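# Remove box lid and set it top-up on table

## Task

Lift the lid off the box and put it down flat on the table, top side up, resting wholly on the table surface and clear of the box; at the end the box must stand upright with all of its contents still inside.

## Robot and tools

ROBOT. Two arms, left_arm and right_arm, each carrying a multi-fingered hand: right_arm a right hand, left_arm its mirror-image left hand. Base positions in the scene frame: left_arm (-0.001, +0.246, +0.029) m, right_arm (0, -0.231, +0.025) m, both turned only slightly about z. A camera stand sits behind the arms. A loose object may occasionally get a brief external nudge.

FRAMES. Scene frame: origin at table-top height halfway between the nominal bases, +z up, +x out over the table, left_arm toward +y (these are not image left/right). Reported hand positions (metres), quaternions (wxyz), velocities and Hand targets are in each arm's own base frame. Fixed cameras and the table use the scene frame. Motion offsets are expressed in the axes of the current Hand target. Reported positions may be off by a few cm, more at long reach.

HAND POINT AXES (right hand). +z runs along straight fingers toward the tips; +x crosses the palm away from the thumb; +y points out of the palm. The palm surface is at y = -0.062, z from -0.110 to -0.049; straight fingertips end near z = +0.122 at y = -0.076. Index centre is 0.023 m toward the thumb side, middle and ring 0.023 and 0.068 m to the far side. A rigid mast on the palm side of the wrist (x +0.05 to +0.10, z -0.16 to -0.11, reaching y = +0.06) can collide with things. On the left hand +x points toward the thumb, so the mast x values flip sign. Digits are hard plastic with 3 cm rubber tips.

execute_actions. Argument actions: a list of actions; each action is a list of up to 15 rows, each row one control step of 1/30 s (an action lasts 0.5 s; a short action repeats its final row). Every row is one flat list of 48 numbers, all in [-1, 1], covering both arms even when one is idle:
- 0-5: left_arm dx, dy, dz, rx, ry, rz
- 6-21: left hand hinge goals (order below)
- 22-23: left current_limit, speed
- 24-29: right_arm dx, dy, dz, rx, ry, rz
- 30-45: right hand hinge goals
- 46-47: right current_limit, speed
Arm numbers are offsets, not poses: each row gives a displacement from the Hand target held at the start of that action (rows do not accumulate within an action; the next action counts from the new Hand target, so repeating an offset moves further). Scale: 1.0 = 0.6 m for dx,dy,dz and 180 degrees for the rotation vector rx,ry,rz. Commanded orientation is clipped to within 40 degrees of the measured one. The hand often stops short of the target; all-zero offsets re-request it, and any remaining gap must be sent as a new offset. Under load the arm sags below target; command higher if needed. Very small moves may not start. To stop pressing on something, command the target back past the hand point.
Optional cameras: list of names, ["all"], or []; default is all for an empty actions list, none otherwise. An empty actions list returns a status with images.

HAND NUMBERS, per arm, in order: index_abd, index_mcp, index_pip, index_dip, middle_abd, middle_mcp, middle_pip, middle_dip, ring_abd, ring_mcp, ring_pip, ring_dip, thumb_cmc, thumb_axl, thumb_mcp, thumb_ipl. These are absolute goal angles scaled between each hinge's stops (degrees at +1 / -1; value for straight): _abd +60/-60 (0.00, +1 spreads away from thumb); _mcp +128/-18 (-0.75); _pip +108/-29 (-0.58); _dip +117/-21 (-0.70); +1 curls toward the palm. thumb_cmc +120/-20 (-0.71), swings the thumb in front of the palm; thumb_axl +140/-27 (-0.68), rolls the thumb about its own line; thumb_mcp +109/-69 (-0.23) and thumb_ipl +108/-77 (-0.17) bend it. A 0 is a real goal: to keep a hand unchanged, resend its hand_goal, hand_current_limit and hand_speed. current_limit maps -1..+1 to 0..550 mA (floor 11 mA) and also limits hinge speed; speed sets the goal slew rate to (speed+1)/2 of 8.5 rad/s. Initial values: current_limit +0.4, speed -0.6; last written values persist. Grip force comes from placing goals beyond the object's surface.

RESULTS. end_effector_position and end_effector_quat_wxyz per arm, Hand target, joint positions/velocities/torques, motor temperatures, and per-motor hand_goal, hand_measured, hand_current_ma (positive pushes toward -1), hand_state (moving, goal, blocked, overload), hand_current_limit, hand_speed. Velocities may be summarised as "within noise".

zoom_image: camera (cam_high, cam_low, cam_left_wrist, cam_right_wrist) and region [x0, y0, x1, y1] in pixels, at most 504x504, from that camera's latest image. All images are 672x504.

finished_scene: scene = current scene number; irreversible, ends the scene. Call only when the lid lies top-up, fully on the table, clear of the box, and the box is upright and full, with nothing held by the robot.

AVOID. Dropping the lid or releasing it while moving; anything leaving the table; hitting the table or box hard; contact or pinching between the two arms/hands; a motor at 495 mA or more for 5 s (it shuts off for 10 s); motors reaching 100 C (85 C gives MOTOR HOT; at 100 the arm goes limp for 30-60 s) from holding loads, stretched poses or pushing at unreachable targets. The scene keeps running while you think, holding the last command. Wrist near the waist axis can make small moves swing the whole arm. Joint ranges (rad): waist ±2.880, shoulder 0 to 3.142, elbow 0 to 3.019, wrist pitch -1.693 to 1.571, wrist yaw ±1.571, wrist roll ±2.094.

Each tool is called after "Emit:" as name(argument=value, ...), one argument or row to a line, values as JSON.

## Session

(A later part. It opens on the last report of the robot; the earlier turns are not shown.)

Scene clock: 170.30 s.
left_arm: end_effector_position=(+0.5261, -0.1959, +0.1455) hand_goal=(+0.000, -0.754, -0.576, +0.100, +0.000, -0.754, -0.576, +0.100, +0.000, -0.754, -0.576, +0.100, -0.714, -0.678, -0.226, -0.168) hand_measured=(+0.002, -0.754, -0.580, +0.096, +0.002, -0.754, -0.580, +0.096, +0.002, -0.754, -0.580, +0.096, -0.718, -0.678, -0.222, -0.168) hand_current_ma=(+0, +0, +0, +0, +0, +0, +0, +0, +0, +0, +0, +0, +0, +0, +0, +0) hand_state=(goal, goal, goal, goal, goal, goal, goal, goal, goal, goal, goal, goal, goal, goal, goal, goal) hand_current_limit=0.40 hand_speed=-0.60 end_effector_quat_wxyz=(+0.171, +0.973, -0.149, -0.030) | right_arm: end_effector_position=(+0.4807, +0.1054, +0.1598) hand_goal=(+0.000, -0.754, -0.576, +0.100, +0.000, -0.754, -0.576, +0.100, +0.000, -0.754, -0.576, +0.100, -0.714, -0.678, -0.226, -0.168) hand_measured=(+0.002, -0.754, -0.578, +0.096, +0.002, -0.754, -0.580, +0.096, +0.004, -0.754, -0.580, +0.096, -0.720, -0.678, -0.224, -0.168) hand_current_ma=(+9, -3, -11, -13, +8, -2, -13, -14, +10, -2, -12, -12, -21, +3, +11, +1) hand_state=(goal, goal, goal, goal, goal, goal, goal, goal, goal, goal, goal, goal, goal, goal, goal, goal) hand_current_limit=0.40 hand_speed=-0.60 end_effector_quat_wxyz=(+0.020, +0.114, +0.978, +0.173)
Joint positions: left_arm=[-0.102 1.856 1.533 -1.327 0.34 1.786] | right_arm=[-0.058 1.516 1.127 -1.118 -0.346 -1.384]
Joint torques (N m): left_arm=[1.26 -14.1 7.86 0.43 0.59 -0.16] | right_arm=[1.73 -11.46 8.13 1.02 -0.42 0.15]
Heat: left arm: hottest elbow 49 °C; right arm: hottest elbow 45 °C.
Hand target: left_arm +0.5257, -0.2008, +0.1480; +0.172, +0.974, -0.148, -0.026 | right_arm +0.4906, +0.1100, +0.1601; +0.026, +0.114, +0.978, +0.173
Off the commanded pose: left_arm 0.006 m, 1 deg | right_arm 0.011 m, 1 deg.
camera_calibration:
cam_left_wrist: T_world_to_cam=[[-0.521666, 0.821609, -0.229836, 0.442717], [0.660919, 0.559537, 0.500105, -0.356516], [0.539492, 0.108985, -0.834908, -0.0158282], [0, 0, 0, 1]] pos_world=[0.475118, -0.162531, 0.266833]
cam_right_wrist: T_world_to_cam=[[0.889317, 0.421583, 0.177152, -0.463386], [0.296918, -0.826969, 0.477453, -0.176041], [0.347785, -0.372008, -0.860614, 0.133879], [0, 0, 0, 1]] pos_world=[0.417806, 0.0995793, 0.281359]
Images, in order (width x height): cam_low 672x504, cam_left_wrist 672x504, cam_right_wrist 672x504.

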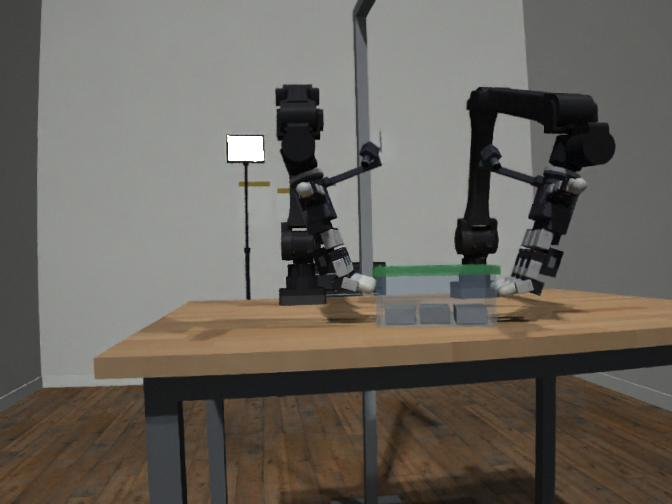

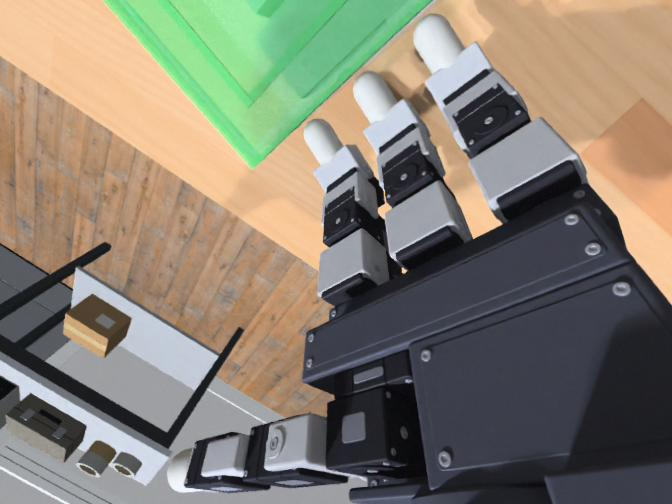

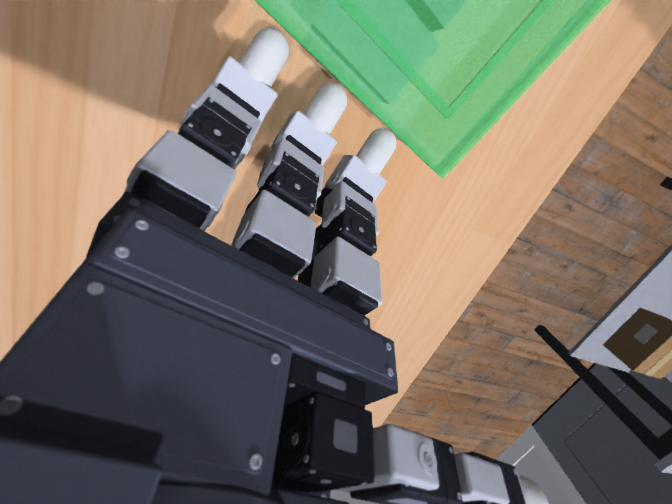

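Emit:
execute_actions(
  actions=[
    [[0,0,0,0,0,0,0,-0.66,-0.576,0.1,0,-0.66,-0.576,0.1,0,-0.66,-0.576,0.1,-0.714,-0.678,-0.226,-0.168,0.4,-0.8,0,0,0,0,0,0,0,-0.66,-0.576,0.1,0,-0.66,-0.576,0.1,0,-0.66,-0.576,0.1,-0.714,-0.678,-0.226,-0.168,0.4,-0.8]],
  ],
  cameras=["cam_low","cam_left_wrist","cam_right_wrist"],
)

Emit:
zoom_image(
  camera="cam_low",
  region=[340, 220, 560, 340],
)

Emit:
zoom_image(
  camera="cam_left_wrist",
  region=[140, 0, 520, 200],
)

Emit:
zoom_image(
  camera="cam_right_wrist",
  region=[180, 0, 560, 200],
)

Scene clock: 172.23 s.
left_arm: end_effector_position=(+0.5266, -0.1949, +0.1448) hand_goal=(+0.000, -0.660, -0.576, +0.100, +0.000, -0.660, -0.576, +0.100, +0.000, -0.660, -0.576, +0.100, -0.714, -0.678, -0.226, -0.168) hand_measured=(+0.002, -0.676, -0.580, +0.098, +0.002, -0.680, -0.580, +0.098, +0.002, -0.686, -0.582, +0.096, -0.718, -0.678, -0.222, -0.168) hand_current_ma=(+0, -5, +0, +0, +0, -9, -1, +0, +0, -14, -1, +0, +0, +0, +0, +0) hand_state=(goal, goal, goal, goal, goal, blocked, goal, goal, goal, blocked, goal, goal, goal, goal, goal, goal) hand_current_limit=0.40 hand_speed=-0.80 end_effector_quat_wxyz=(+0.169, +0.974, -0.149, -0.029) | right_arm: end_effector_position=(+0.4809, +0.1044, +0.1583) hand_goal=(+0.000, -0.660, -0.576, +0.100, +0.000, -0.660, -0.576, +0.100, +0.000, -0.660, -0.576, +0.100, -0.714, -0.678, -0.226, -0.168) hand_measured=(+0.004, -0.696, -0.582, +0.096, +0.002, -0.682, -0.580, +0.096, +0.004, -0.670, -0.580, +0.096, -0.720, -0.678, -0.224, -0.168) hand_current_ma=(+13, -170, -25, -13, +9, -101, -16, -13, +10, -40, -12, -12, -20, +3, +11, +1) hand_state=(goal, blocked, goal, goal, goal, blocked, goal, goal, goal, goal, goal, goal, goal, goal, goal, goal) hand_current_limit=0.40 hand_speed=-0.80 end_effector_quat_wxyz=(+0.020, +0.115, +0.978, +0.170)
Joint positions: left_arm=[-0.101 1.856 1.533 -1.326 0.335 1.786] | right_arm=[-0.058 1.518 1.127 -1.118 -0.338 -1.383]
Joint torques (N m): left_arm=[1.38 -14.27 7.97 0.35 0.77 -0.13] | right_arm=[1.14 -11.81 8.27 1.02 -0.69 0.22]
Heat: left arm: hottest elbow 49 °C; right arm: hottest elbow 45 °C.
Hand target: left_arm +0.5257, -0.2008, +0.1480; +0.172, +0.974, -0.148, -0.026 | right_arm +0.4906, +0.1100, +0.1601; +0.026, +0.114, +0.978, +0.173
Off the commanded pose: left_arm 0.007 m, 1 deg | right_arm 0.011 m, 1 deg.
camera_calibration:
cam_left_wrist: T_world_to_cam=[[-0.521873, 0.822227, -0.227137, 0.441804], [0.659558, 0.557804, 0.503823, -0.357318], [0.540955, 0.113122, -0.833409, -0.0169723], [0, 0, 0, 1]] pos_world=[0.475418, -0.16203, 0.26623]
cam_right_wrist: T_world_to_cam=[[0.890344, 0.421361, 0.17246, -0.462458], [0.296492, -0.824065, 0.482711, -0.177196], [0.345513, -0.378646, -0.858631, 0.133678], [0, 0, 0, 1]] pos_world=[0.418097, 0.0994574, 0.28007]
Images, in order (width x height): cam_low 672x504, cam_left_wrist 672x504, cam_right_wrist 672x504.

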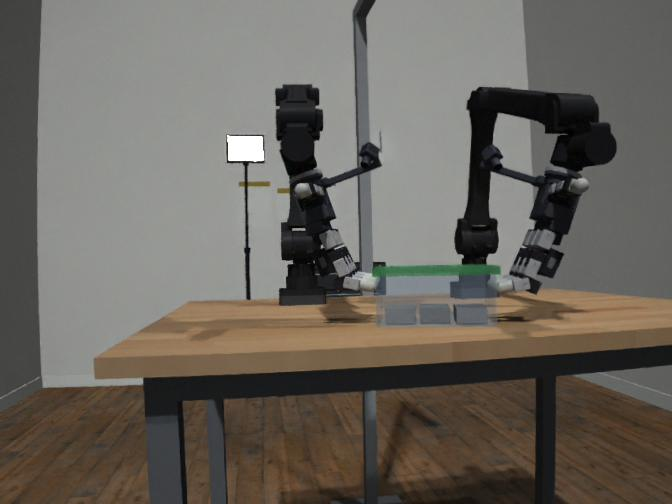

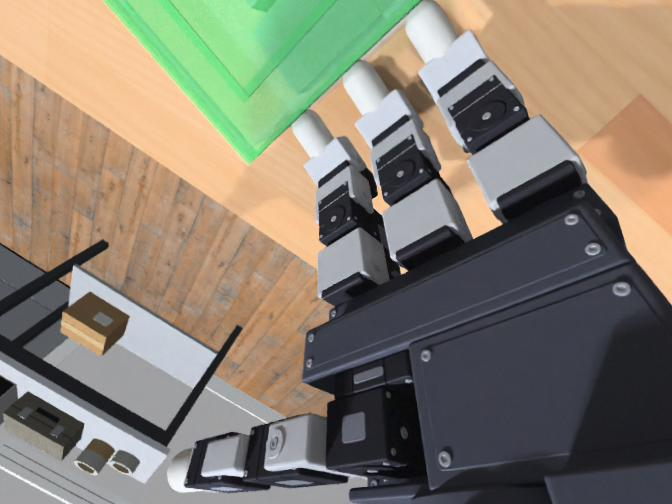

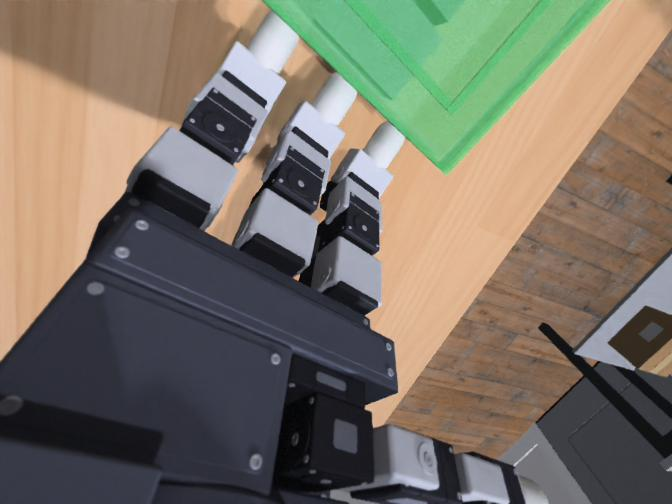

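Scaled by 2.291 from the camera's 672x504 image, which has a finer 960x720 frame.

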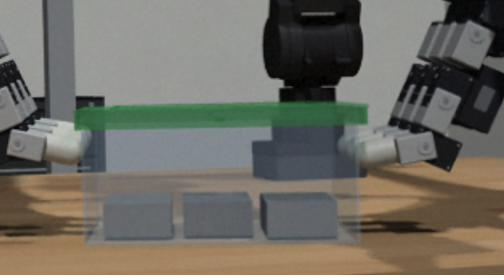

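Scaled by 1.326 from the camera's 672x504 image, which has a finer 960x720 frame.

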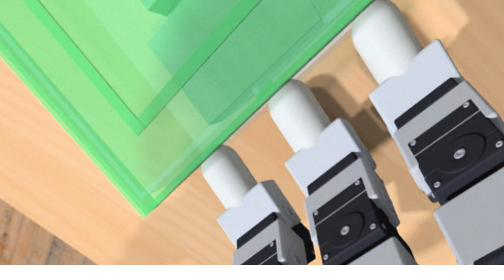

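Scaled by 1.326 from the camera's 672x504 image, which has a finer 960x720 frame.

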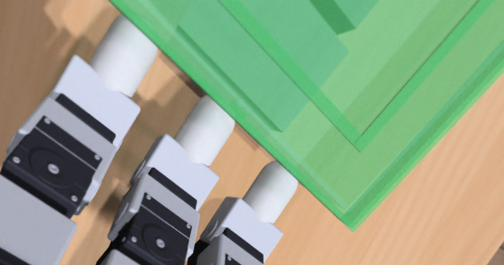

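Emit:
execute_actions(
  actions=[
    [[0,0.0057,-0.0157,0,0,0,0,-0.66,-0.576,0.1,0,-0.66,-0.576,0.1,0,-0.66,-0.576,0.1,-0.714,-0.678,-0.226,-0.168,0.4,-0.8,0,0.0057,-0.0157,0,0,0,0,-0.67,-0.576,0.1,0,-0.66,-0.576,0.1,0,-0.65,-0.576,0.1,-0.714,-0.678,-0.226,-0.168,0.4,-0.8]],
    [[0,0.0057,-0.0157,0,0,0,0,-0.66,-0.576,0.1,0,-0.66,-0.576,0.1,0,-0.66,-0.576,0.1,-0.714,-0.678,-0.226,-0.168,0.4,-0.8,0,0.0057,-0.0157,0,0,0,0,-0.67,-0.576,0.1,0,-0.66,-0.576,0.1,0,-0.65,-0.576,0.1,-0.714,-0.678,-0.226,-0.168,0.4,-0.8]],
    [[0,0.0028,-0.0078,0,0,0,0,-0.66,-0.576,0.1,0,-0.66,-0.576,0.1,0,-0.66,-0.576,0.1,-0.714,-0.678,-0.226,-0.168,0.4,-0.8,0,0.0028,-0.0078,0,0,0,0,-0.67,-0.576,0.1,0,-0.66,-0.576,0.1,0,-0.65,-0.576,0.1,-0.714,-0.678,-0.226,-0.168,0.4,-0.8]],
  ],
  cameras=["cam_low"],
)

Emit:
zoom_image(
  camera="cam_low",
  region=[340, 220, 560, 340],
)

Scene clock: 175.47 s.
left_arm: end_effector_position=(+0.5212, -0.1937, +0.1459) hand_goal=(+0.000, -0.660, -0.576, +0.100, +0.000, -0.660, -0.576, +0.100, +0.000, -0.660, -0.576, +0.100, -0.714, -0.678, -0.226, -0.168) hand_measured=(-0.002, -0.676, -0.580, +0.098, -0.006, -0.680, -0.582, +0.098, -0.010, -0.686, -0.586, +0.096, -0.718, -0.678, -0.222, -0.168) hand_current_ma=(+0, -5, +0, +0, -1, -9, -1, +0, -2, -14, -2, +0, +0, +0, +0, +0) hand_state=(goal, goal, goal, goal, goal, blocked, goal, goal, goal, blocked, goal, goal, goal, goal, goal, goal) hand_current_limit=0.40 hand_speed=-0.80 end_effector_quat_wxyz=(+0.167, +0.974, -0.144, -0.042) | right_arm: end_effector_position=(+0.4741, +0.1048, +0.1582) hand_goal=(+0.000, -0.670, -0.576, +0.100, +0.000, -0.660, -0.576, +0.100, +0.000, -0.650, -0.576, +0.100, -0.714, -0.678, -0.226, -0.168) hand_measured=(-0.002, -0.682, -0.582, +0.096, +0.000, -0.668, -0.580, +0.096, +0.000, -0.666, -0.580, +0.096, -0.720, -0.678, -0.224, -0.168) hand_current_ma=(-4, -49, -24, -13, +1, -38, -16, -13, +2, -67, -17, -12, -20, +3, +11, +1) hand_state=(goal, goal, goal, goal, goal, goal, goal, goal, goal, goal, goal, goal, goal, goal, goal, goal) hand_current_limit=0.40 hand_speed=-0.80 end_effector_quat_wxyz=(+0.002, +0.120, +0.978, +0.169)
Joint positions: left_arm=[-0.101 1.854 1.533 -1.354 0.331 1.781] | right_arm=[-0.058 1.518 1.131 -1.158 -0.339 -1.38]
Joint torques (N m): left_arm=[1.32 -15.27 11.26 -0.79 0.92 -0.04] | right_arm=[1.85 -13.68 10.97 0.09 -0.71 0.2]
Heat: left arm: hottest elbow 49 °C; right arm: hottest elbow 45 °C.
Hand target: left_arm +0.5257, -0.2007, +0.1730; +0.172, +0.974, -0.148, -0.026 | right_arm +0.4902, +0.1099, +0.1851; +0.026, +0.114, +0.978, +0.173
Off the commanded pose: left_arm 0.028 m, 2 deg | right_arm 0.032 m, 3 deg.
Images, in order (width x height): cam_low 672x504.

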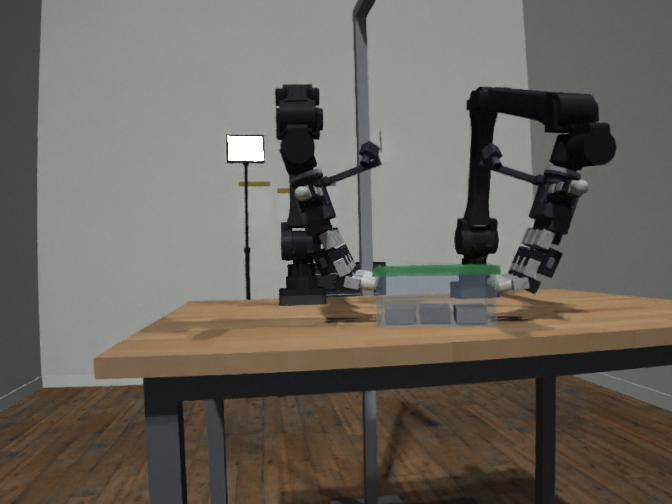

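Scaled by 2.291 from the camera's 672x504 image, which has a finer 960x720 frame.

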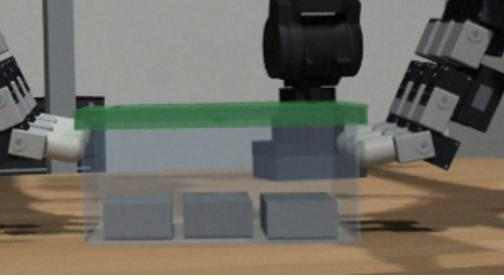

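Emit:
execute_actions(
  actions=[
    [[0,0.0057,-0.0157,0,0,0,0,-0.66,-0.576,0.1,0,-0.66,-0.576,0.1,0,-0.66,-0.576,0.1,-0.714,-0.678,-0.226,-0.168,0.4,-0.8,0,0.0057,-0.0157,0,0,0,0,-0.67,-0.576,0.1,0,-0.66,-0.576,0.1,0,-0.65,-0.576,0.1,-0.714,-0.678,-0.226,-0.168,0.4,-0.8]],
    [[0,0.0028,-0.0078,0,0,0,0,-0.66,-0.576,0.1,0,-0.66,-0.576,0.1,0,-0.66,-0.576,0.1,-0.714,-0.678,-0.226,-0.168,0.4,-0.8,0,0.0028,-0.0078,0,0,0,0,-0.67,-0.576,0.1,0,-0.66,-0.576,0.1,0,-0.65,-0.576,0.1,-0.714,-0.678,-0.226,-0.168,0.4,-0.8]],
  ],
  cameras=["cam_low"],
)

Emit:
zoom_image(
  camera="cam_low",
  region=[340, 220, 560, 340],
)

Scene clock: 177.80 s.
left_arm: end_effector_position=(+0.5151, -0.1921, +0.1515) hand_goal=(+0.000, -0.660, -0.576, +0.100, +0.000, -0.660, -0.576, +0.100, +0.000, -0.660, -0.576, +0.100, -0.714, -0.678, -0.226, -0.168) hand_measured=(-0.004, -0.676, -0.582, +0.098, -0.008, -0.680, -0.586, +0.098, -0.012, -0.686, -0.590, +0.096, -0.718, -0.678, -0.222, -0.168) hand_current_ma=(+0, -5, -1, +0, -1, -9, -2, +0, -2, -15, -4, +0, +0, +0, +0, +0) hand_state=(goal, goal, goal, goal, goal, blocked, goal, goal, goal, blocked, goal, goal, goal, goal, goal, goal) hand_current_limit=0.40 hand_speed=-0.80 end_effector_quat_wxyz=(+0.165, +0.975, -0.142, -0.053) | right_arm: end_effector_position=(+0.4731, +0.1044, +0.1645) hand_goal=(+0.000, -0.670, -0.576, +0.100, +0.000, -0.660, -0.576, +0.100, +0.000, -0.650, -0.576, +0.100, -0.714, -0.678, -0.226, -0.168) hand_measured=(-0.002, -0.678, -0.580, +0.096, +0.000, -0.674, -0.584, +0.096, -0.002, -0.672, -0.588, +0.094, -0.720, -0.678, -0.224, -0.168) hand_current_ma=(-4, -34, -16, -13, +0, -62, -32, -13, -4, -102, -47, -19, -20, +3, +11, +1) hand_state=(goal, goal, goal, goal, goal, goal, goal, goal, goal, blocked, goal, goal, goal, goal, goal, goal) hand_current_limit=0.40 hand_speed=-0.80 end_effector_quat_wxyz=(-0.007, +0.121, +0.978, +0.167)
Joint positions: left_arm=[-0.101 1.845 1.536 -1.388 0.326 1.78] | right_arm=[-0.058 1.518 1.153 -1.198 -0.336 -1.38]
Joint torques (N m): left_arm=[1.08 -16.15 13.05 -0.8 1.15 -0.08] | right_arm=[0.97 -13.22 10.71 -0.18 -0.88 0.09]
Heat: left arm: hottest elbow 50 °C; right arm: hottest elbow 45 °C.
Hand target: left_arm +0.5256, -0.2007, +0.1879; +0.172, +0.974, -0.147, -0.026 | right_arm +0.4901, +0.1099, +0.2002; +0.026, +0.114, +0.978, +0.173
Off the commanded pose: left_arm 0.039 m, 3 deg | right_arm 0.040 m, 4 deg.
Images, in order (width x height): cam_low 672x504.

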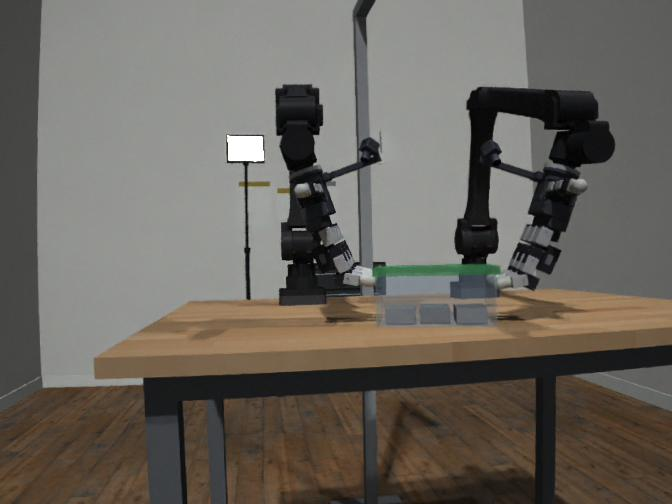

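Scaled by 2.291 from the camera's 672x504 image, which has a finer 960x720 frame.

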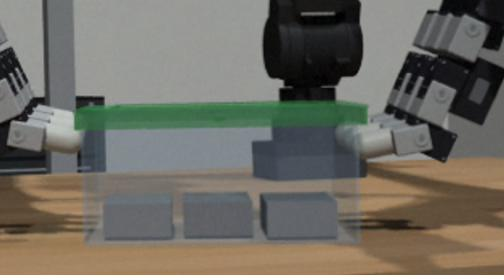

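Emit:
execute_actions(
  actions=[
    [[0,0.0057,-0.0157,0,0.01,0,0,-0.66,-0.576,0.1,0,-0.66,-0.576,0.1,0,-0.66,-0.576,0.1,-0.714,-0.678,-0.226,-0.168,0.4,-0.8,0,0.0057,-0.0157,0,-0.01,0,0,-0.67,-0.576,0.1,0,-0.66,-0.576,0.1,0,-0.65,-0.576,0.1,-0.714,-0.678,-0.226,-0.168,0.4,-0.8]],
  ],
  cameras=["cam_low"],
)

Emit:
zoom_image(
  camera="cam_low",
  region=[340, 220, 560, 340],
)

Scene clock: 179.63 s.
left_arm: end_effector_position=(+0.5147, -0.1921, +0.1617) hand_goal=(+0.000, -0.660, -0.576, +0.100, +0.000, -0.660, -0.576, +0.100, +0.000, -0.660, -0.576, +0.100, -0.714, -0.678, -0.226, -0.168) hand_measured=(-0.002, -0.676, -0.584, +0.098, -0.002, -0.682, -0.590, +0.092, -0.004, -0.692, -0.596, +0.088, -0.718, -0.678, -0.222, -0.168) hand_current_ma=(+0, -5, -1, +0, +0, -12, -4, -1, +0, -22, -8, -3, +0, +0, +0, +0) hand_state=(goal, goal, goal, goal, goal, blocked, goal, goal, goal, blocked, blocked, goal, goal, goal, goal, goal) hand_current_limit=0.40 hand_speed=-0.80 end_effector_quat_wxyz=(+0.165, +0.975, -0.143, -0.043) | right_arm: end_effector_position=(+0.4731, +0.1032, +0.1723) hand_goal=(+0.000, -0.670, -0.576, +0.100, +0.000, -0.660, -0.576, +0.100, +0.000, -0.650, -0.576, +0.100, -0.714, -0.678, -0.226, -0.168) hand_measured=(-0.002, -0.684, -0.584, +0.096, +0.000, -0.678, -0.586, +0.096, -0.002, -0.670, -0.586, +0.094, -0.720, -0.678, -0.224, -0.168) hand_current_ma=(-4, -66, -30, -13, +0, -82, -44, -17, -4, -88, -43, -19, -20, +3, +11, +1) hand_state=(goal, goal, goal, goal, goal, goal, goal, goal, goal, goal, goal, goal, goal, goal, goal, goal) hand_current_limit=0.40 hand_speed=-0.80 end_effector_quat_wxyz=(+0.002, +0.124, +0.979, +0.165)
Joint positions: left_arm=[-0.101 1.825 1.536 -1.388 0.327 1.779] | right_arm=[-0.058 1.498 1.153 -1.198 -0.329 -1.371]
Joint torques (N m): left_arm=[1.49 -16.38 12.18 -0.12 1.32 -0.16] | right_arm=[1.9 -14.33 10.66 0.65 -0.87 0.21]
Heat: left arm: hottest elbow 49 °C; right arm: hottest elbow 46 °C.
Hand target: left_arm +0.5256, -0.2007, +0.1979; +0.174, +0.974, -0.145, -0.010 | right_arm +0.4900, +0.1099, +0.2102; +0.041, +0.116, +0.977, +0.171
Off the commanded pose: left_arm 0.039 m, 4 deg | right_arm 0.042 m, 5 deg.
Images, in order (width x height): cam_low 672x504.

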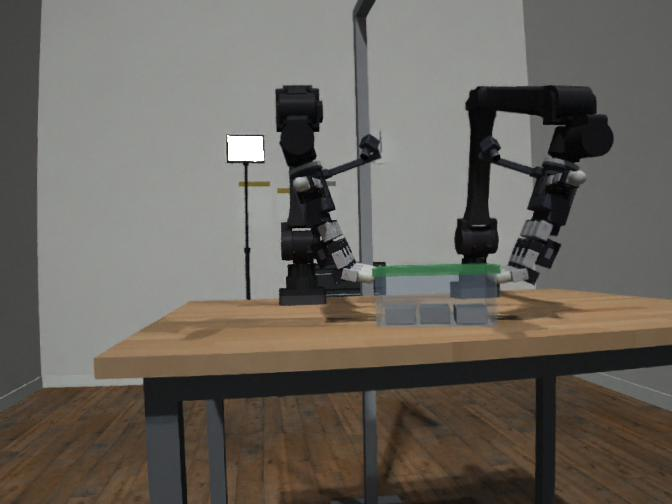

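Scaled by 2.291 from the camera's 672x504 image, which has a finer 960x720 frame.

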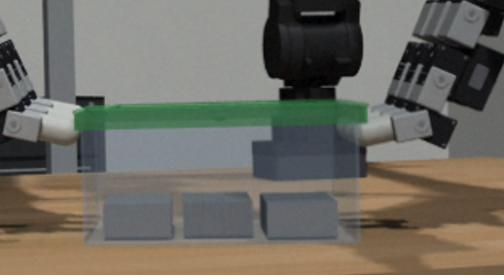

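Emit:
zoom_image(
  camera="cam_low",
  region=[360, 250, 510, 335],
)

Scaled by 3.360 from the camera's 672x504 image, which has a finer 960x720 frame.

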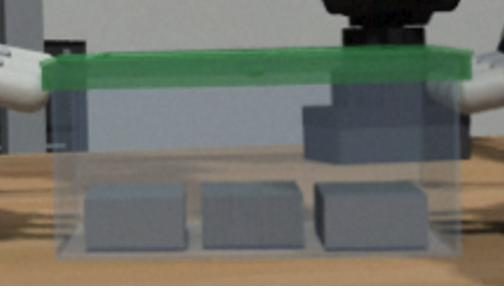

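Emit:
execute_actions(
  actions=[
    [[0,0.0057,-0.0157,0,0,0,0,-0.66,-0.576,0.1,0,-0.66,-0.576,0.1,0,-0.66,-0.576,0.1,-0.714,-0.678,-0.226,-0.168,0.4,-0.8,0,0.0057,-0.0157,0,0,0,0,-0.66,-0.576,0.1,0,-0.65,-0.576,0.1,0,-0.64,-0.576,0.1,-0.714,-0.678,-0.226,-0.168,0.4,-0.8]],
  ],
  cameras=["cam_low", "cam_high"],
)

Emit:
zoom_image(
  camera="cam_low",
  region=[340, 220, 560, 340],
)

Emit:
zoom_image(
  camera="cam_high",
  region=[250, 150, 410, 280],
)

Scene clock: 181.97 s.
left_arm: end_effector_position=(+0.5144, -0.1921, +0.1618) hand_goal=(+0.000, -0.660, -0.576, +0.100, +0.000, -0.660, -0.576, +0.100, +0.000, -0.660, -0.576, +0.100, -0.714, -0.678, -0.226, -0.168) hand_measured=(-0.004, -0.676, -0.584, +0.098, -0.006, -0.684, -0.592, +0.092, -0.006, -0.696, -0.598, +0.088, -0.718, -0.678, -0.222, -0.168) hand_current_ma=(+0, -5, -1, +0, +0, -13, -5, -1, -1, -26, -9, -3, +0, +0, +0, +0) hand_state=(goal, goal, goal, goal, goal, blocked, goal, goal, goal, blocked, blocked, goal, goal, goal, goal, goal) hand_current_limit=0.40 hand_speed=-0.80 end_effector_quat_wxyz=(+0.165, +0.975, -0.140, -0.046) | right_arm: end_effector_position=(+0.4724, +0.1029, +0.1781) hand_goal=(+0.000, -0.660, -0.576, +0.100, +0.000, -0.650, -0.576, +0.100, +0.000, -0.640, -0.576, +0.100, -0.714, -0.678, -0.226, -0.168) hand_measured=(-0.002, -0.684, -0.584, +0.096, +0.000, -0.674, -0.586, +0.096, -0.002, -0.668, -0.590, +0.094, -0.720, -0.678, -0.224, -0.168) hand_current_ma=(-4, -109, -34, -13, +0, -109, -44, -17, -4, -130, -58, -21, -20, +3, +11, +1) hand_state=(goal, blocked, goal, goal, goal, blocked, goal, goal, goal, blocked, goal, goal, goal, goal, goal, goal) hand_current_limit=0.40 hand_speed=-0.80 end_effector_quat_wxyz=(+0.001, +0.125, +0.979, +0.163)
Joint positions: left_arm=[-0.101 1.825 1.536 -1.392 0.327 1.773] | right_arm=[-0.058 1.491 1.162 -1.215 -0.327 -1.37]
Joint torques (N m): left_arm=[0.97 -16.91 13.61 -0.91 1.32 -0.09] | right_arm=[1.79 -14.97 11.47 0.08 -0.95 0.15]
Heat: left arm: hottest elbow 49 °C; right arm: hottest elbow 46 °C.
Hand target: left_arm +0.5253, -0.2006, +0.2080; +0.174, +0.974, -0.145, -0.011 | right_arm +0.4895, +0.1100, +0.2201; +0.041, +0.116, +0.977, +0.171
Off the commanded pose: left_arm 0.048 m, 4 deg | right_arm 0.046 m, 5 deg.
Images, in order (width x height): cam_high 672x504, cam_low 672x504.

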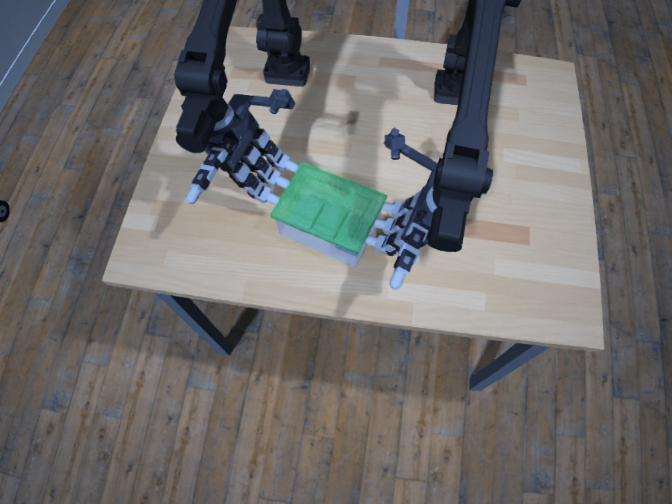

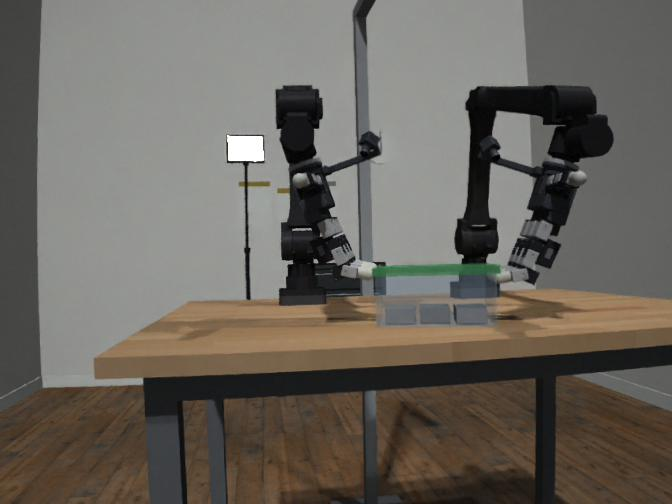

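Scaled by 2.291 from the camera's 672x504 image, which has a finer 960x720 frame.

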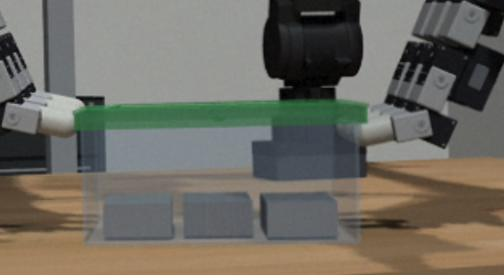

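Scaled by 3.150 from the camera's 672x504 image, which has a finer 960x720 frame.

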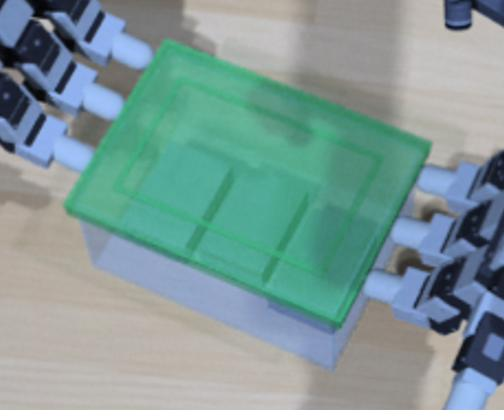

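Emit:
execute_actions(
  actions=[],
  cameras=["cam_left_wrist","cam_right_wrist","cam_low"],
)

Emit:
zoom_image(
  camera="cam_left_wrist",
  region=[250, 0, 500, 200],
)

Emit:
zoom_image(
  camera="cam_right_wrist",
  region=[220, 0, 470, 200],
)

Emit:
zoom_image(
  camera="cam_low",
  region=[350, 250, 420, 300],
)

Emit:
zoom_image(
  camera="cam_low",
  region=[470, 250, 540, 300],
)

Scene clock: 183.33 s.
left_arm: end_effector_position=(+0.5144, -0.1921, +0.1618) hand_goal=(+0.000, -0.660, -0.576, +0.100, +0.000, -0.660, -0.576, +0.100, +0.000, -0.660, -0.576, +0.100, -0.714, -0.678, -0.226, -0.168) hand_measured=(-0.004, -0.676, -0.584, +0.098, -0.006, -0.684, -0.592, +0.092, -0.006, -0.696, -0.598, +0.088, -0.718, -0.678, -0.222, -0.168) hand_current_ma=(+0, -5, -1, +0, +0, -13, -5, -1, -1, -26, -9, -3, +0, +0, +0, +0) hand_state=(goal, goal, goal, goal, goal, blocked, goal, goal, goal, blocked, blocked, goal, goal, goal, goal, goal) hand_current_limit=0.40 hand_speed=-0.80 end_effector_quat_wxyz=(+0.165, +0.975, -0.140, -0.046) | right_arm: end_effector_position=(+0.4724, +0.1029, +0.1781) hand_goal=(+0.000, -0.660, -0.576, +0.100, +0.000, -0.650, -0.576, +0.100, +0.000, -0.640, -0.576, +0.100, -0.714, -0.678, -0.226, -0.168) hand_measured=(-0.002, -0.684, -0.584, +0.096, +0.000, -0.674, -0.586, +0.096, -0.002, -0.668, -0.590, +0.094, -0.720, -0.678, -0.224, -0.168) hand_current_ma=(-4, -109, -34, -13, +0, -109, -44, -17, -4, -130, -58, -21, -20, +3, +11, +1) hand_state=(goal, blocked, goal, goal, goal, blocked, goal, goal, goal, blocked, goal, goal, goal, goal, goal, goal) hand_current_limit=0.40 hand_speed=-0.80 end_effector_quat_wxyz=(+0.001, +0.125, +0.979, +0.163)
Joint positions: left_arm=[-0.101 1.825 1.536 -1.392 0.327 1.773] | right_arm=[-0.058 1.491 1.162 -1.215 -0.327 -1.37]
Joint velocities: within noise
Joint torques (N m): left_arm=[1.32 -16.85 13.74 -0.94 1.27 -0.09] | right_arm=[1.08 -14.15 11.73 0.06 -0.89 0.11]
Motor temperatures (°C): left_arm=[38 41 49 34 34 32] | right_arm=[35 37 46 33 35 31]
Heat: left arm: hottest elbow 49 °C; right arm: hottest elbow 46 °C.
Hand target: left_arm +0.5253, -0.2006, +0.2080; +0.174, +0.974, -0.145, -0.011 | right_arm +0.4895, +0.1100, +0.2200; +0.041, +0.116, +0.977, +0.171
Off the commanded pose: left_arm 0.048 m, 4 deg | right_arm 0.046 m, 5 deg.
camera_calibration:
cam_left_wrist: T_world_to_cam=[[-0.539315, 0.818441, -0.198227, 0.440591], [0.669979, 0.55963, 0.487793, -0.361791], [0.510164, 0.130267, -0.850155, 0.0252347], [0, 0, 0, 1]] pos_world=[0.467136, -0.161415, 0.28527]
cam_right_wrist: T_world_to_cam=[[0.902027, 0.410931, 0.132224, -0.455071], [0.305513, -0.824104, 0.476985, -0.188739], [0.304974, -0.389858, -0.868908, 0.17506], [0, 0, 0, 1]] pos_world=[0.414759, 0.0997108, 0.302308]
Images, in order (width x height): cam_low 672x504, cam_left_wrist 672x504, cam_right_wrist 672x504.

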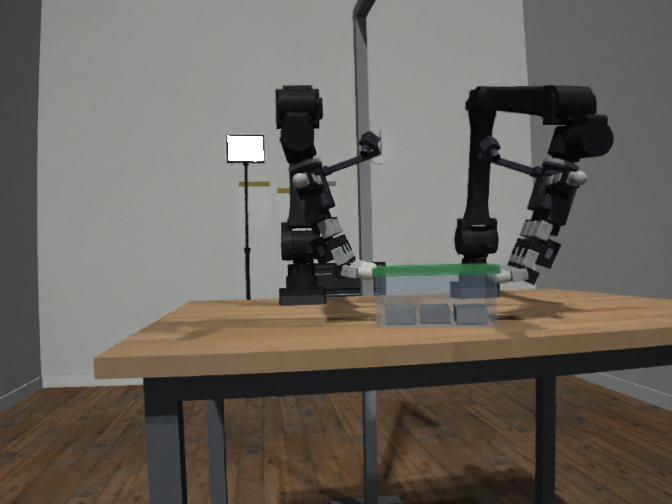

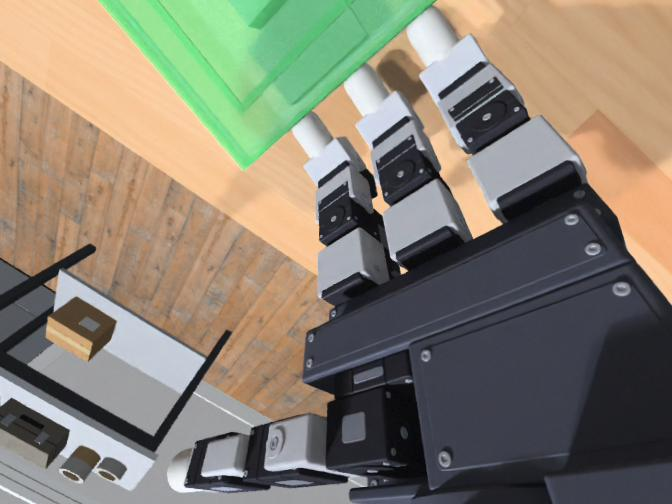

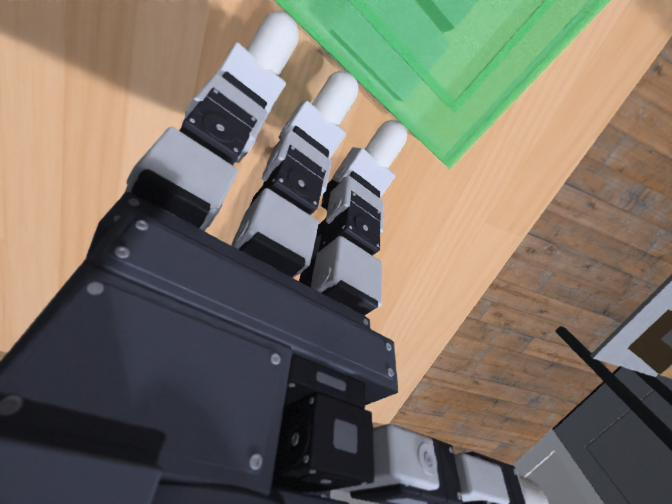

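Scaled by 2.016 from the camera's 672x504 image, which has a finer 960x720 frame.

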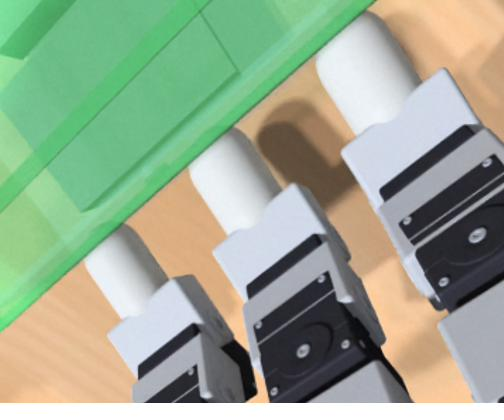

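Scaled by 2.016 from the camera's 672x504 image, which has a finer 960x720 frame.

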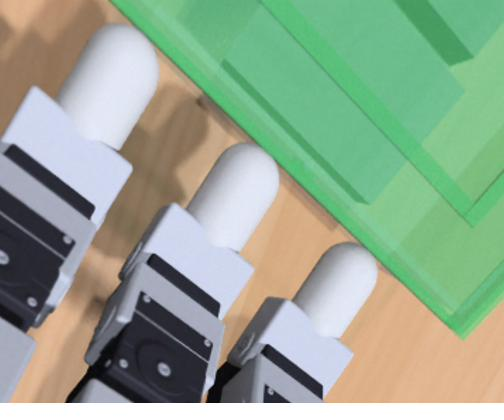

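Scaled by 7.200 from the camera's 672x504 image, which has a finer 960x720 frame.

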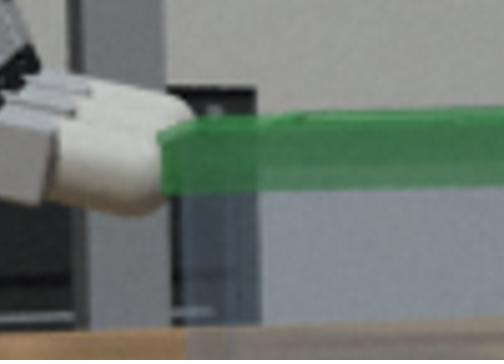

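Scaled by 7.200 from the camera's 672x504 image, which has a finer 960x720 frame.

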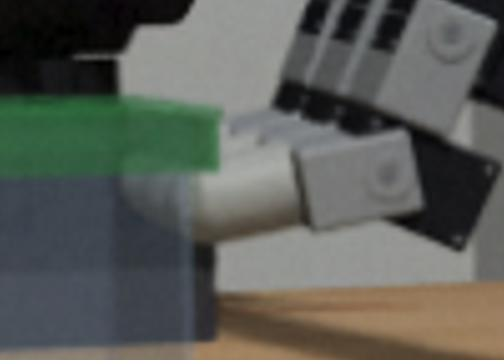

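Emit:
execute_actions(
  actions=[
    [[0,-0.0235,-0.0085,0,0,0,0,-0.754,-0.576,-0.3,0,-0.754,-0.576,-0.3,0,-0.754,-0.576,-0.3,-0.714,-0.678,-0.226,-0.168,0.4,-0.6,0,-0.0235,-0.0085,0,0,0,0,-0.754,-0.576,-0.3,0,-0.754,-0.576,-0.3,0,-0.754,-0.576,-0.3,-0.714,-0.678,-0.226,-0.168,0.4,-0.6]],
    [[0.008,0.01,-0.029,0,0.012,0,0,-0.754,-0.576,-0.696,0,-0.754,-0.576,-0.696,0,-0.754,-0.576,-0.696,-0.714,-0.678,-0.226,-0.168,0.4,-0.6,-0.012,0.01,-0.029,0,-0.012,0,0,-0.754,-0.576,-0.696,0,-0.754,-0.576,-0.696,0,-0.754,-0.576,-0.696,-0.714,-0.678,-0.226,-0.168,0.4,-0.6]],
  ],
  cameras=["cam_low","cam_left_wrist","cam_right_wrist"],
)

Emit:
zoom_image(
  camera="cam_low",
  region=[340, 220, 560, 340],
)

Emit:
zoom_image(
  camera="cam_left_wrist",
  region=[140, 0, 520, 200],
)

Emit:
zoom_image(
  camera="cam_right_wrist",
  region=[180, 0, 560, 200],
)

Scene clock: 190.80 s.
left_arm: end_effector_position=(+0.5176, -0.1900, +0.1964) hand_goal=(+0.000, -0.754, -0.576, -0.696, +0.000, -0.754, -0.576, -0.696, +0.000, -0.754, -0.576, -0.696, -0.714, -0.678, -0.226, -0.168) hand_measured=(-0.004, -0.754, -0.580, -0.694, -0.004, -0.754, -0.580, -0.694, -0.004, -0.754, -0.580, -0.694, -0.718, -0.678, -0.222, -0.168) hand_current_ma=(+0, +0, +0, +0, +0, +0, +0, +0, +0, +0, +0, +0, +0, +0, +0, +0) hand_state=(goal, goal, goal, goal, goal, goal, goal, goal, goal, goal, goal, goal, goal, goal, goal, goal) hand_current_limit=0.40 hand_speed=-0.60 end_effector_quat_wxyz=(+0.177, +0.974, -0.139, -0.026) | right_arm: end_effector_position=(+0.4790, +0.1007, +0.2084) hand_goal=(+0.000, -0.754, -0.576, -0.696, +0.000, -0.754, -0.576, -0.696, +0.000, -0.754, -0.576, -0.696, -0.714, -0.678, -0.226, -0.168) hand_measured=(-0.002, -0.754, -0.580, -0.694, +0.000, -0.754, -0.580, -0.694, -0.002, -0.754, -0.580, -0.694, -0.720, -0.678, -0.224, -0.168) hand_current_ma=(-4, +1, -13, +9, +0, +1, -16, +10, -4, +1, -14, +9, -20, +3, +11, +1) hand_state=(goal, goal, goal, goal, goal, goal, goal, goal, goal, goal, goal, goal, goal, goal, goal, goal) hand_current_limit=0.40 hand_speed=-0.60 end_effector_quat_wxyz=(+0.030, +0.119, +0.978, +0.169)
Joint positions: left_arm=[-0.09 1.789 1.57 -1.425 0.353 1.777] | right_arm=[-0.065 1.458 1.198 -1.229 -0.335 -1.379]
Joint torques (N m): left_arm=[2.37 -14.39 13.76 0.01 0.57 0.01] | right_arm=[-0.73 -12.45 11.08 0.31 -0.36 0.06]
Heat: left arm: hottest elbow 49 °C; right arm: hottest elbow 47 °C.
Hand target: left_arm +0.5338, -0.1873, +0.2264; +0.177, +0.974, -0.142, +0.008 | right_arm +0.4921, +0.0934, +0.2388; +0.060, +0.119, +0.976, +0.169
Off the commanded pose: left_arm 0.034 m, 4 deg | right_arm 0.034 m, 3 deg.
camera_calibration:
cam_left_wrist: T_world_to_cam=[[-0.539159, 0.806865, -0.241407, 0.453649], [0.646956, 0.580305, 0.494666, -0.36749], [0.539218, 0.110524, -0.834882, 0.0309638], [0, 0, 0, 1]] pos_world=[0.465642, -0.156199, 0.31715]
cam_right_wrist: T_world_to_cam=[[0.891778, 0.412283, 0.186426, -0.470599], [0.278967, -0.825368, 0.490861, -0.197026], [0.356244, -0.385732, -0.851059, 0.16987], [0, 0, 0, 1]] pos_world=[0.414119, 0.0969255, 0.329013]
Images, in order (width x height): cam_low 672x504, cam_left_wrist 672x504, cam_right_wrist 672x504.

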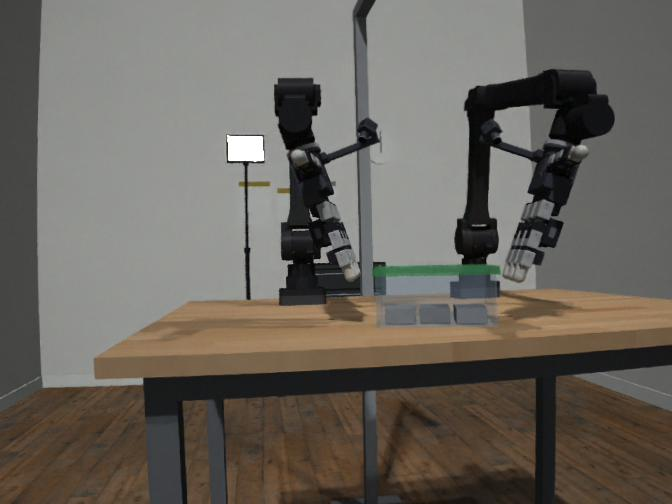

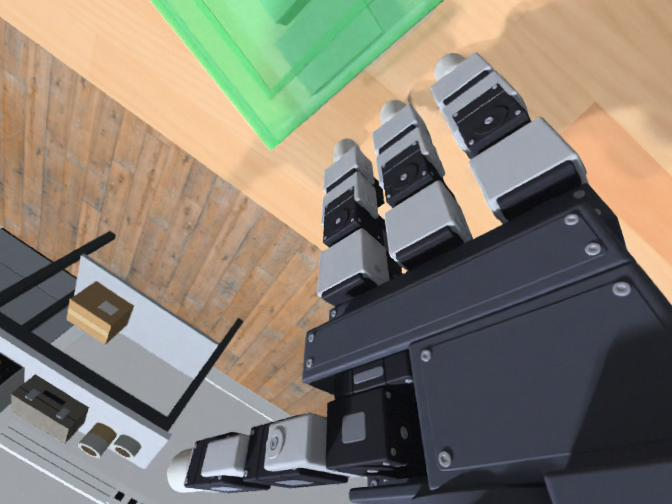

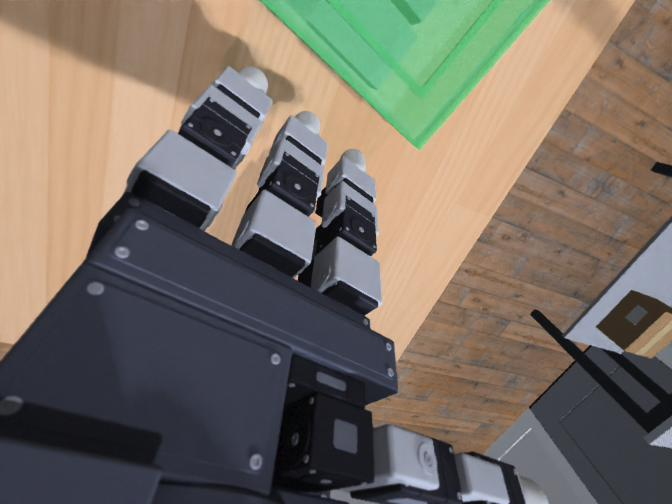

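Scaled by 2.291 from the camera's 672x504 image, which has a finer 960x720 frame.

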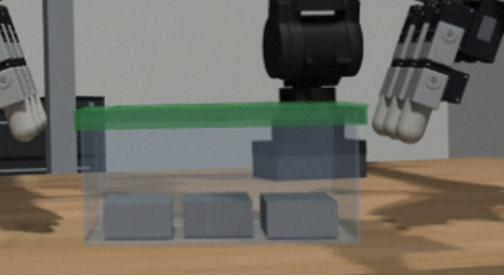

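Scaled by 1.326 from the camera's 672x504 image, which has a finer 960x720 frame.

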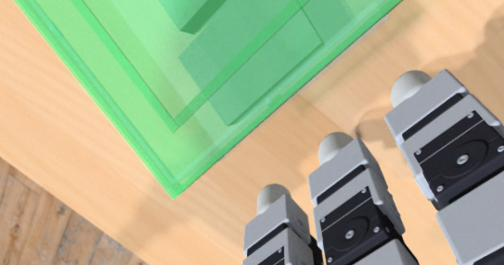

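Scaled by 1.326 from the camera's 672x504 image, which has a finer 960x720 frame.

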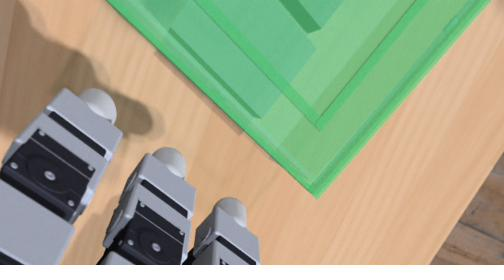

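Emit:
execute_actions(
  actions=[
    [[0.0069,0.0215,0.0043,0,0,0,0,-0.754,-0.576,-0.696,0,-0.754,-0.576,-0.696,0,-0.754,-0.576,-0.696,-0.714,-0.678,-0.226,-0.168,0.4,-0.6,-0.0039,0.0231,0.0049,0,0,0,0,-0.754,-0.576,-0.696,0,-0.754,-0.576,-0.696,0,-0.754,-0.576,-0.696,-0.714,-0.678,-0.226,-0.168,0.4,-0.6]],
    [[0.0069,0.0215,0.0043,0,0,0,0,-0.754,-0.576,-0.696,0,-0.754,-0.576,-0.696,0,-0.754,-0.576,-0.696,-0.714,-0.678,-0.226,-0.168,0.4,-0.6,-0.0039,0.0231,0.0049,0,0,0,0,-0.754,-0.576,-0.696,0,-0.754,-0.576,-0.696,0,-0.754,-0.576,-0.696,-0.714,-0.678,-0.226,-0.168,0.4,-0.6]],
  ],
  cameras=["cam_low","cam_left_wrist","cam_right_wrist"],
)

Emit:
zoom_image(
  camera="cam_low",
  region=[340, 220, 560, 340],
)

Emit:
zoom_image(
  camera="cam_left_wrist",
  region=[140, 0, 520, 200],
)

Emit:
zoom_image(
  camera="cam_right_wrist",
  region=[180, 0, 560, 200],
)

Scene clock: 195.03 s.
left_arm: end_effector_position=(+0.5174, -0.2098, +0.2015) hand_goal=(+0.000, -0.754, -0.576, -0.696, +0.000, -0.754, -0.576, -0.696, +0.000, -0.754, -0.576, -0.696, -0.714, -0.678, -0.226, -0.168) hand_measured=(-0.004, -0.754, -0.580, -0.694, -0.004, -0.754, -0.580, -0.694, -0.004, -0.754, -0.580, -0.694, -0.718, -0.678, -0.222, -0.168) hand_current_ma=(+0, +0, +0, +0, +0, +0, +0, +0, +0, +0, +0, +0, +0, +0, +0, +0) hand_state=(goal, goal, goal, goal, goal, goal, goal, goal, goal, goal, goal, goal, goal, goal, goal, goal) hand_current_limit=0.40 hand_speed=-0.60 end_effector_quat_wxyz=(+0.177, +0.974, -0.140, -0.025) | right_arm: end_effector_position=(+0.4874, +0.1163, +0.2197) hand_goal=(+0.000, -0.754, -0.576, -0.696, +0.000, -0.754, -0.576, -0.696, +0.000, -0.754, -0.576, -0.696, -0.714, -0.678, -0.226, -0.168) hand_measured=(-0.002, -0.754, -0.580, -0.694, +0.000, -0.754, -0.580, -0.694, -0.002, -0.754, -0.580, -0.694, -0.720, -0.678, -0.224, -0.168) hand_current_ma=(-4, +0, -12, +9, +0, +0, -15, +10, -4, +0, -13, +9, -20, +3, +11, +1) hand_state=(goal, goal, goal, goal, goal, goal, goal, goal, goal, goal, goal, goal, goal, goal, goal, goal) hand_current_limit=0.40 hand_speed=-0.60 end_effector_quat_wxyz=(+0.037, +0.121, +0.978, +0.168)
Joint positions: left_arm=[-0.126 1.789 1.583 -1.425 0.356 1.741] | right_arm=[-0.025 1.458 1.228 -1.229 -0.327 -1.33]
Joint torques (N m): left_arm=[2.02 -13.8 14.23 0.21 0.52 -0.11] | right_arm=[1.96 -12.04 11.3 0.5 -0.34 0.24]
Heat: left arm: hottest elbow 49 °C; right arm: hottest elbow 47 °C.
Hand target: left_arm +0.5345, -0.2143, +0.2310; +0.177, +0.974, -0.141, +0.008 | right_arm +0.5034, +0.1196, +0.2432; +0.060, +0.119, +0.976, +0.169
Off the commanded pose: left_arm 0.034 m, 4 deg | right_arm 0.029 m, 3 deg.
camera_calibration:
cam_left_wrist: T_world_to_cam=[[-0.537138, 0.807911, -0.24241, 0.470158], [0.647756, 0.579167, 0.494953, -0.359], [0.540273, 0.108836, -0.834422, 0.0365444], [0, 0, 0, 1]] pos_world=[0.46534, -0.175902, 0.322152]
cam_right_wrist: T_world_to_cam=[[0.892115, 0.406773, 0.196636, -0.488372], [0.266548, -0.825262, 0.497891, -0.187564], [0.364805, -0.391763, -0.844653, 0.177743], [0, 0, 0, 1]] pos_world=[0.420838, 0.113501, 0.339549]
Images, in order (width x height): cam_low 672x504, cam_left_wrist 672x504, cam_right_wrist 672x504.

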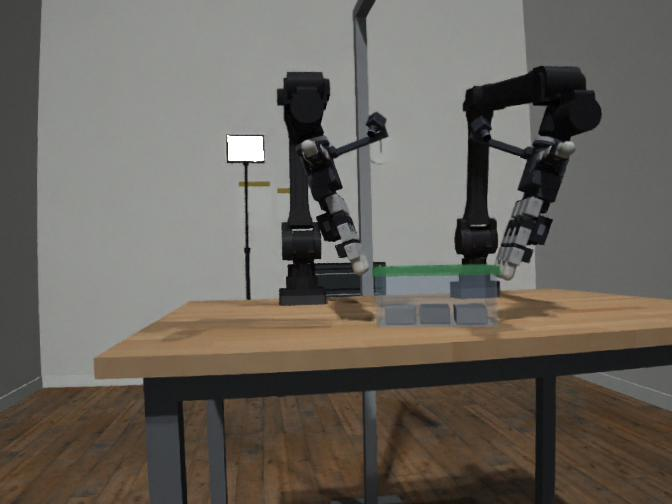

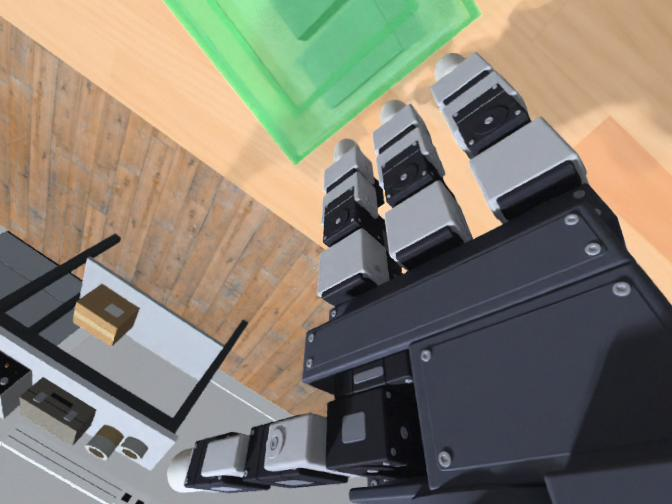

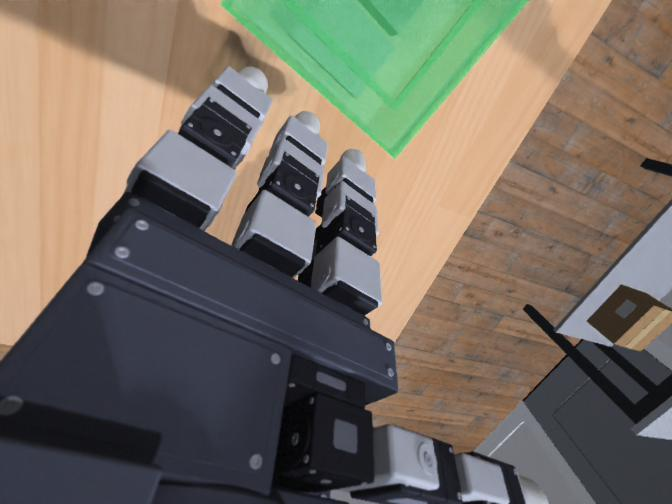

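Scaled by 2.291 from the camera's 672x504 image, which has a finer 960x720 frame.

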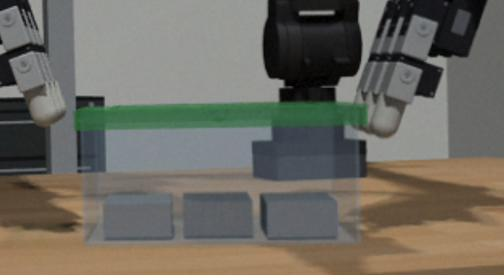

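Scaled by 1.326 from the camera's 672x504 image, which has a finer 960x720 frame.

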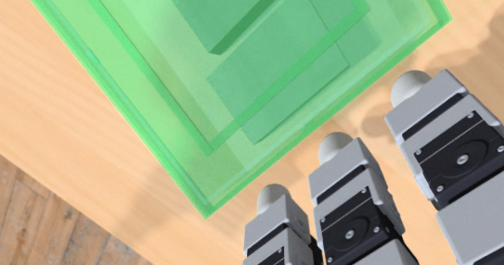

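Scaled by 1.326 from the camera's 672x504 image, which has a finer 960x720 frame.

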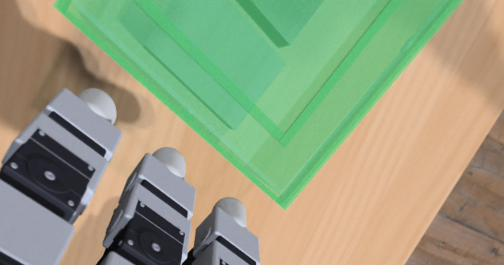

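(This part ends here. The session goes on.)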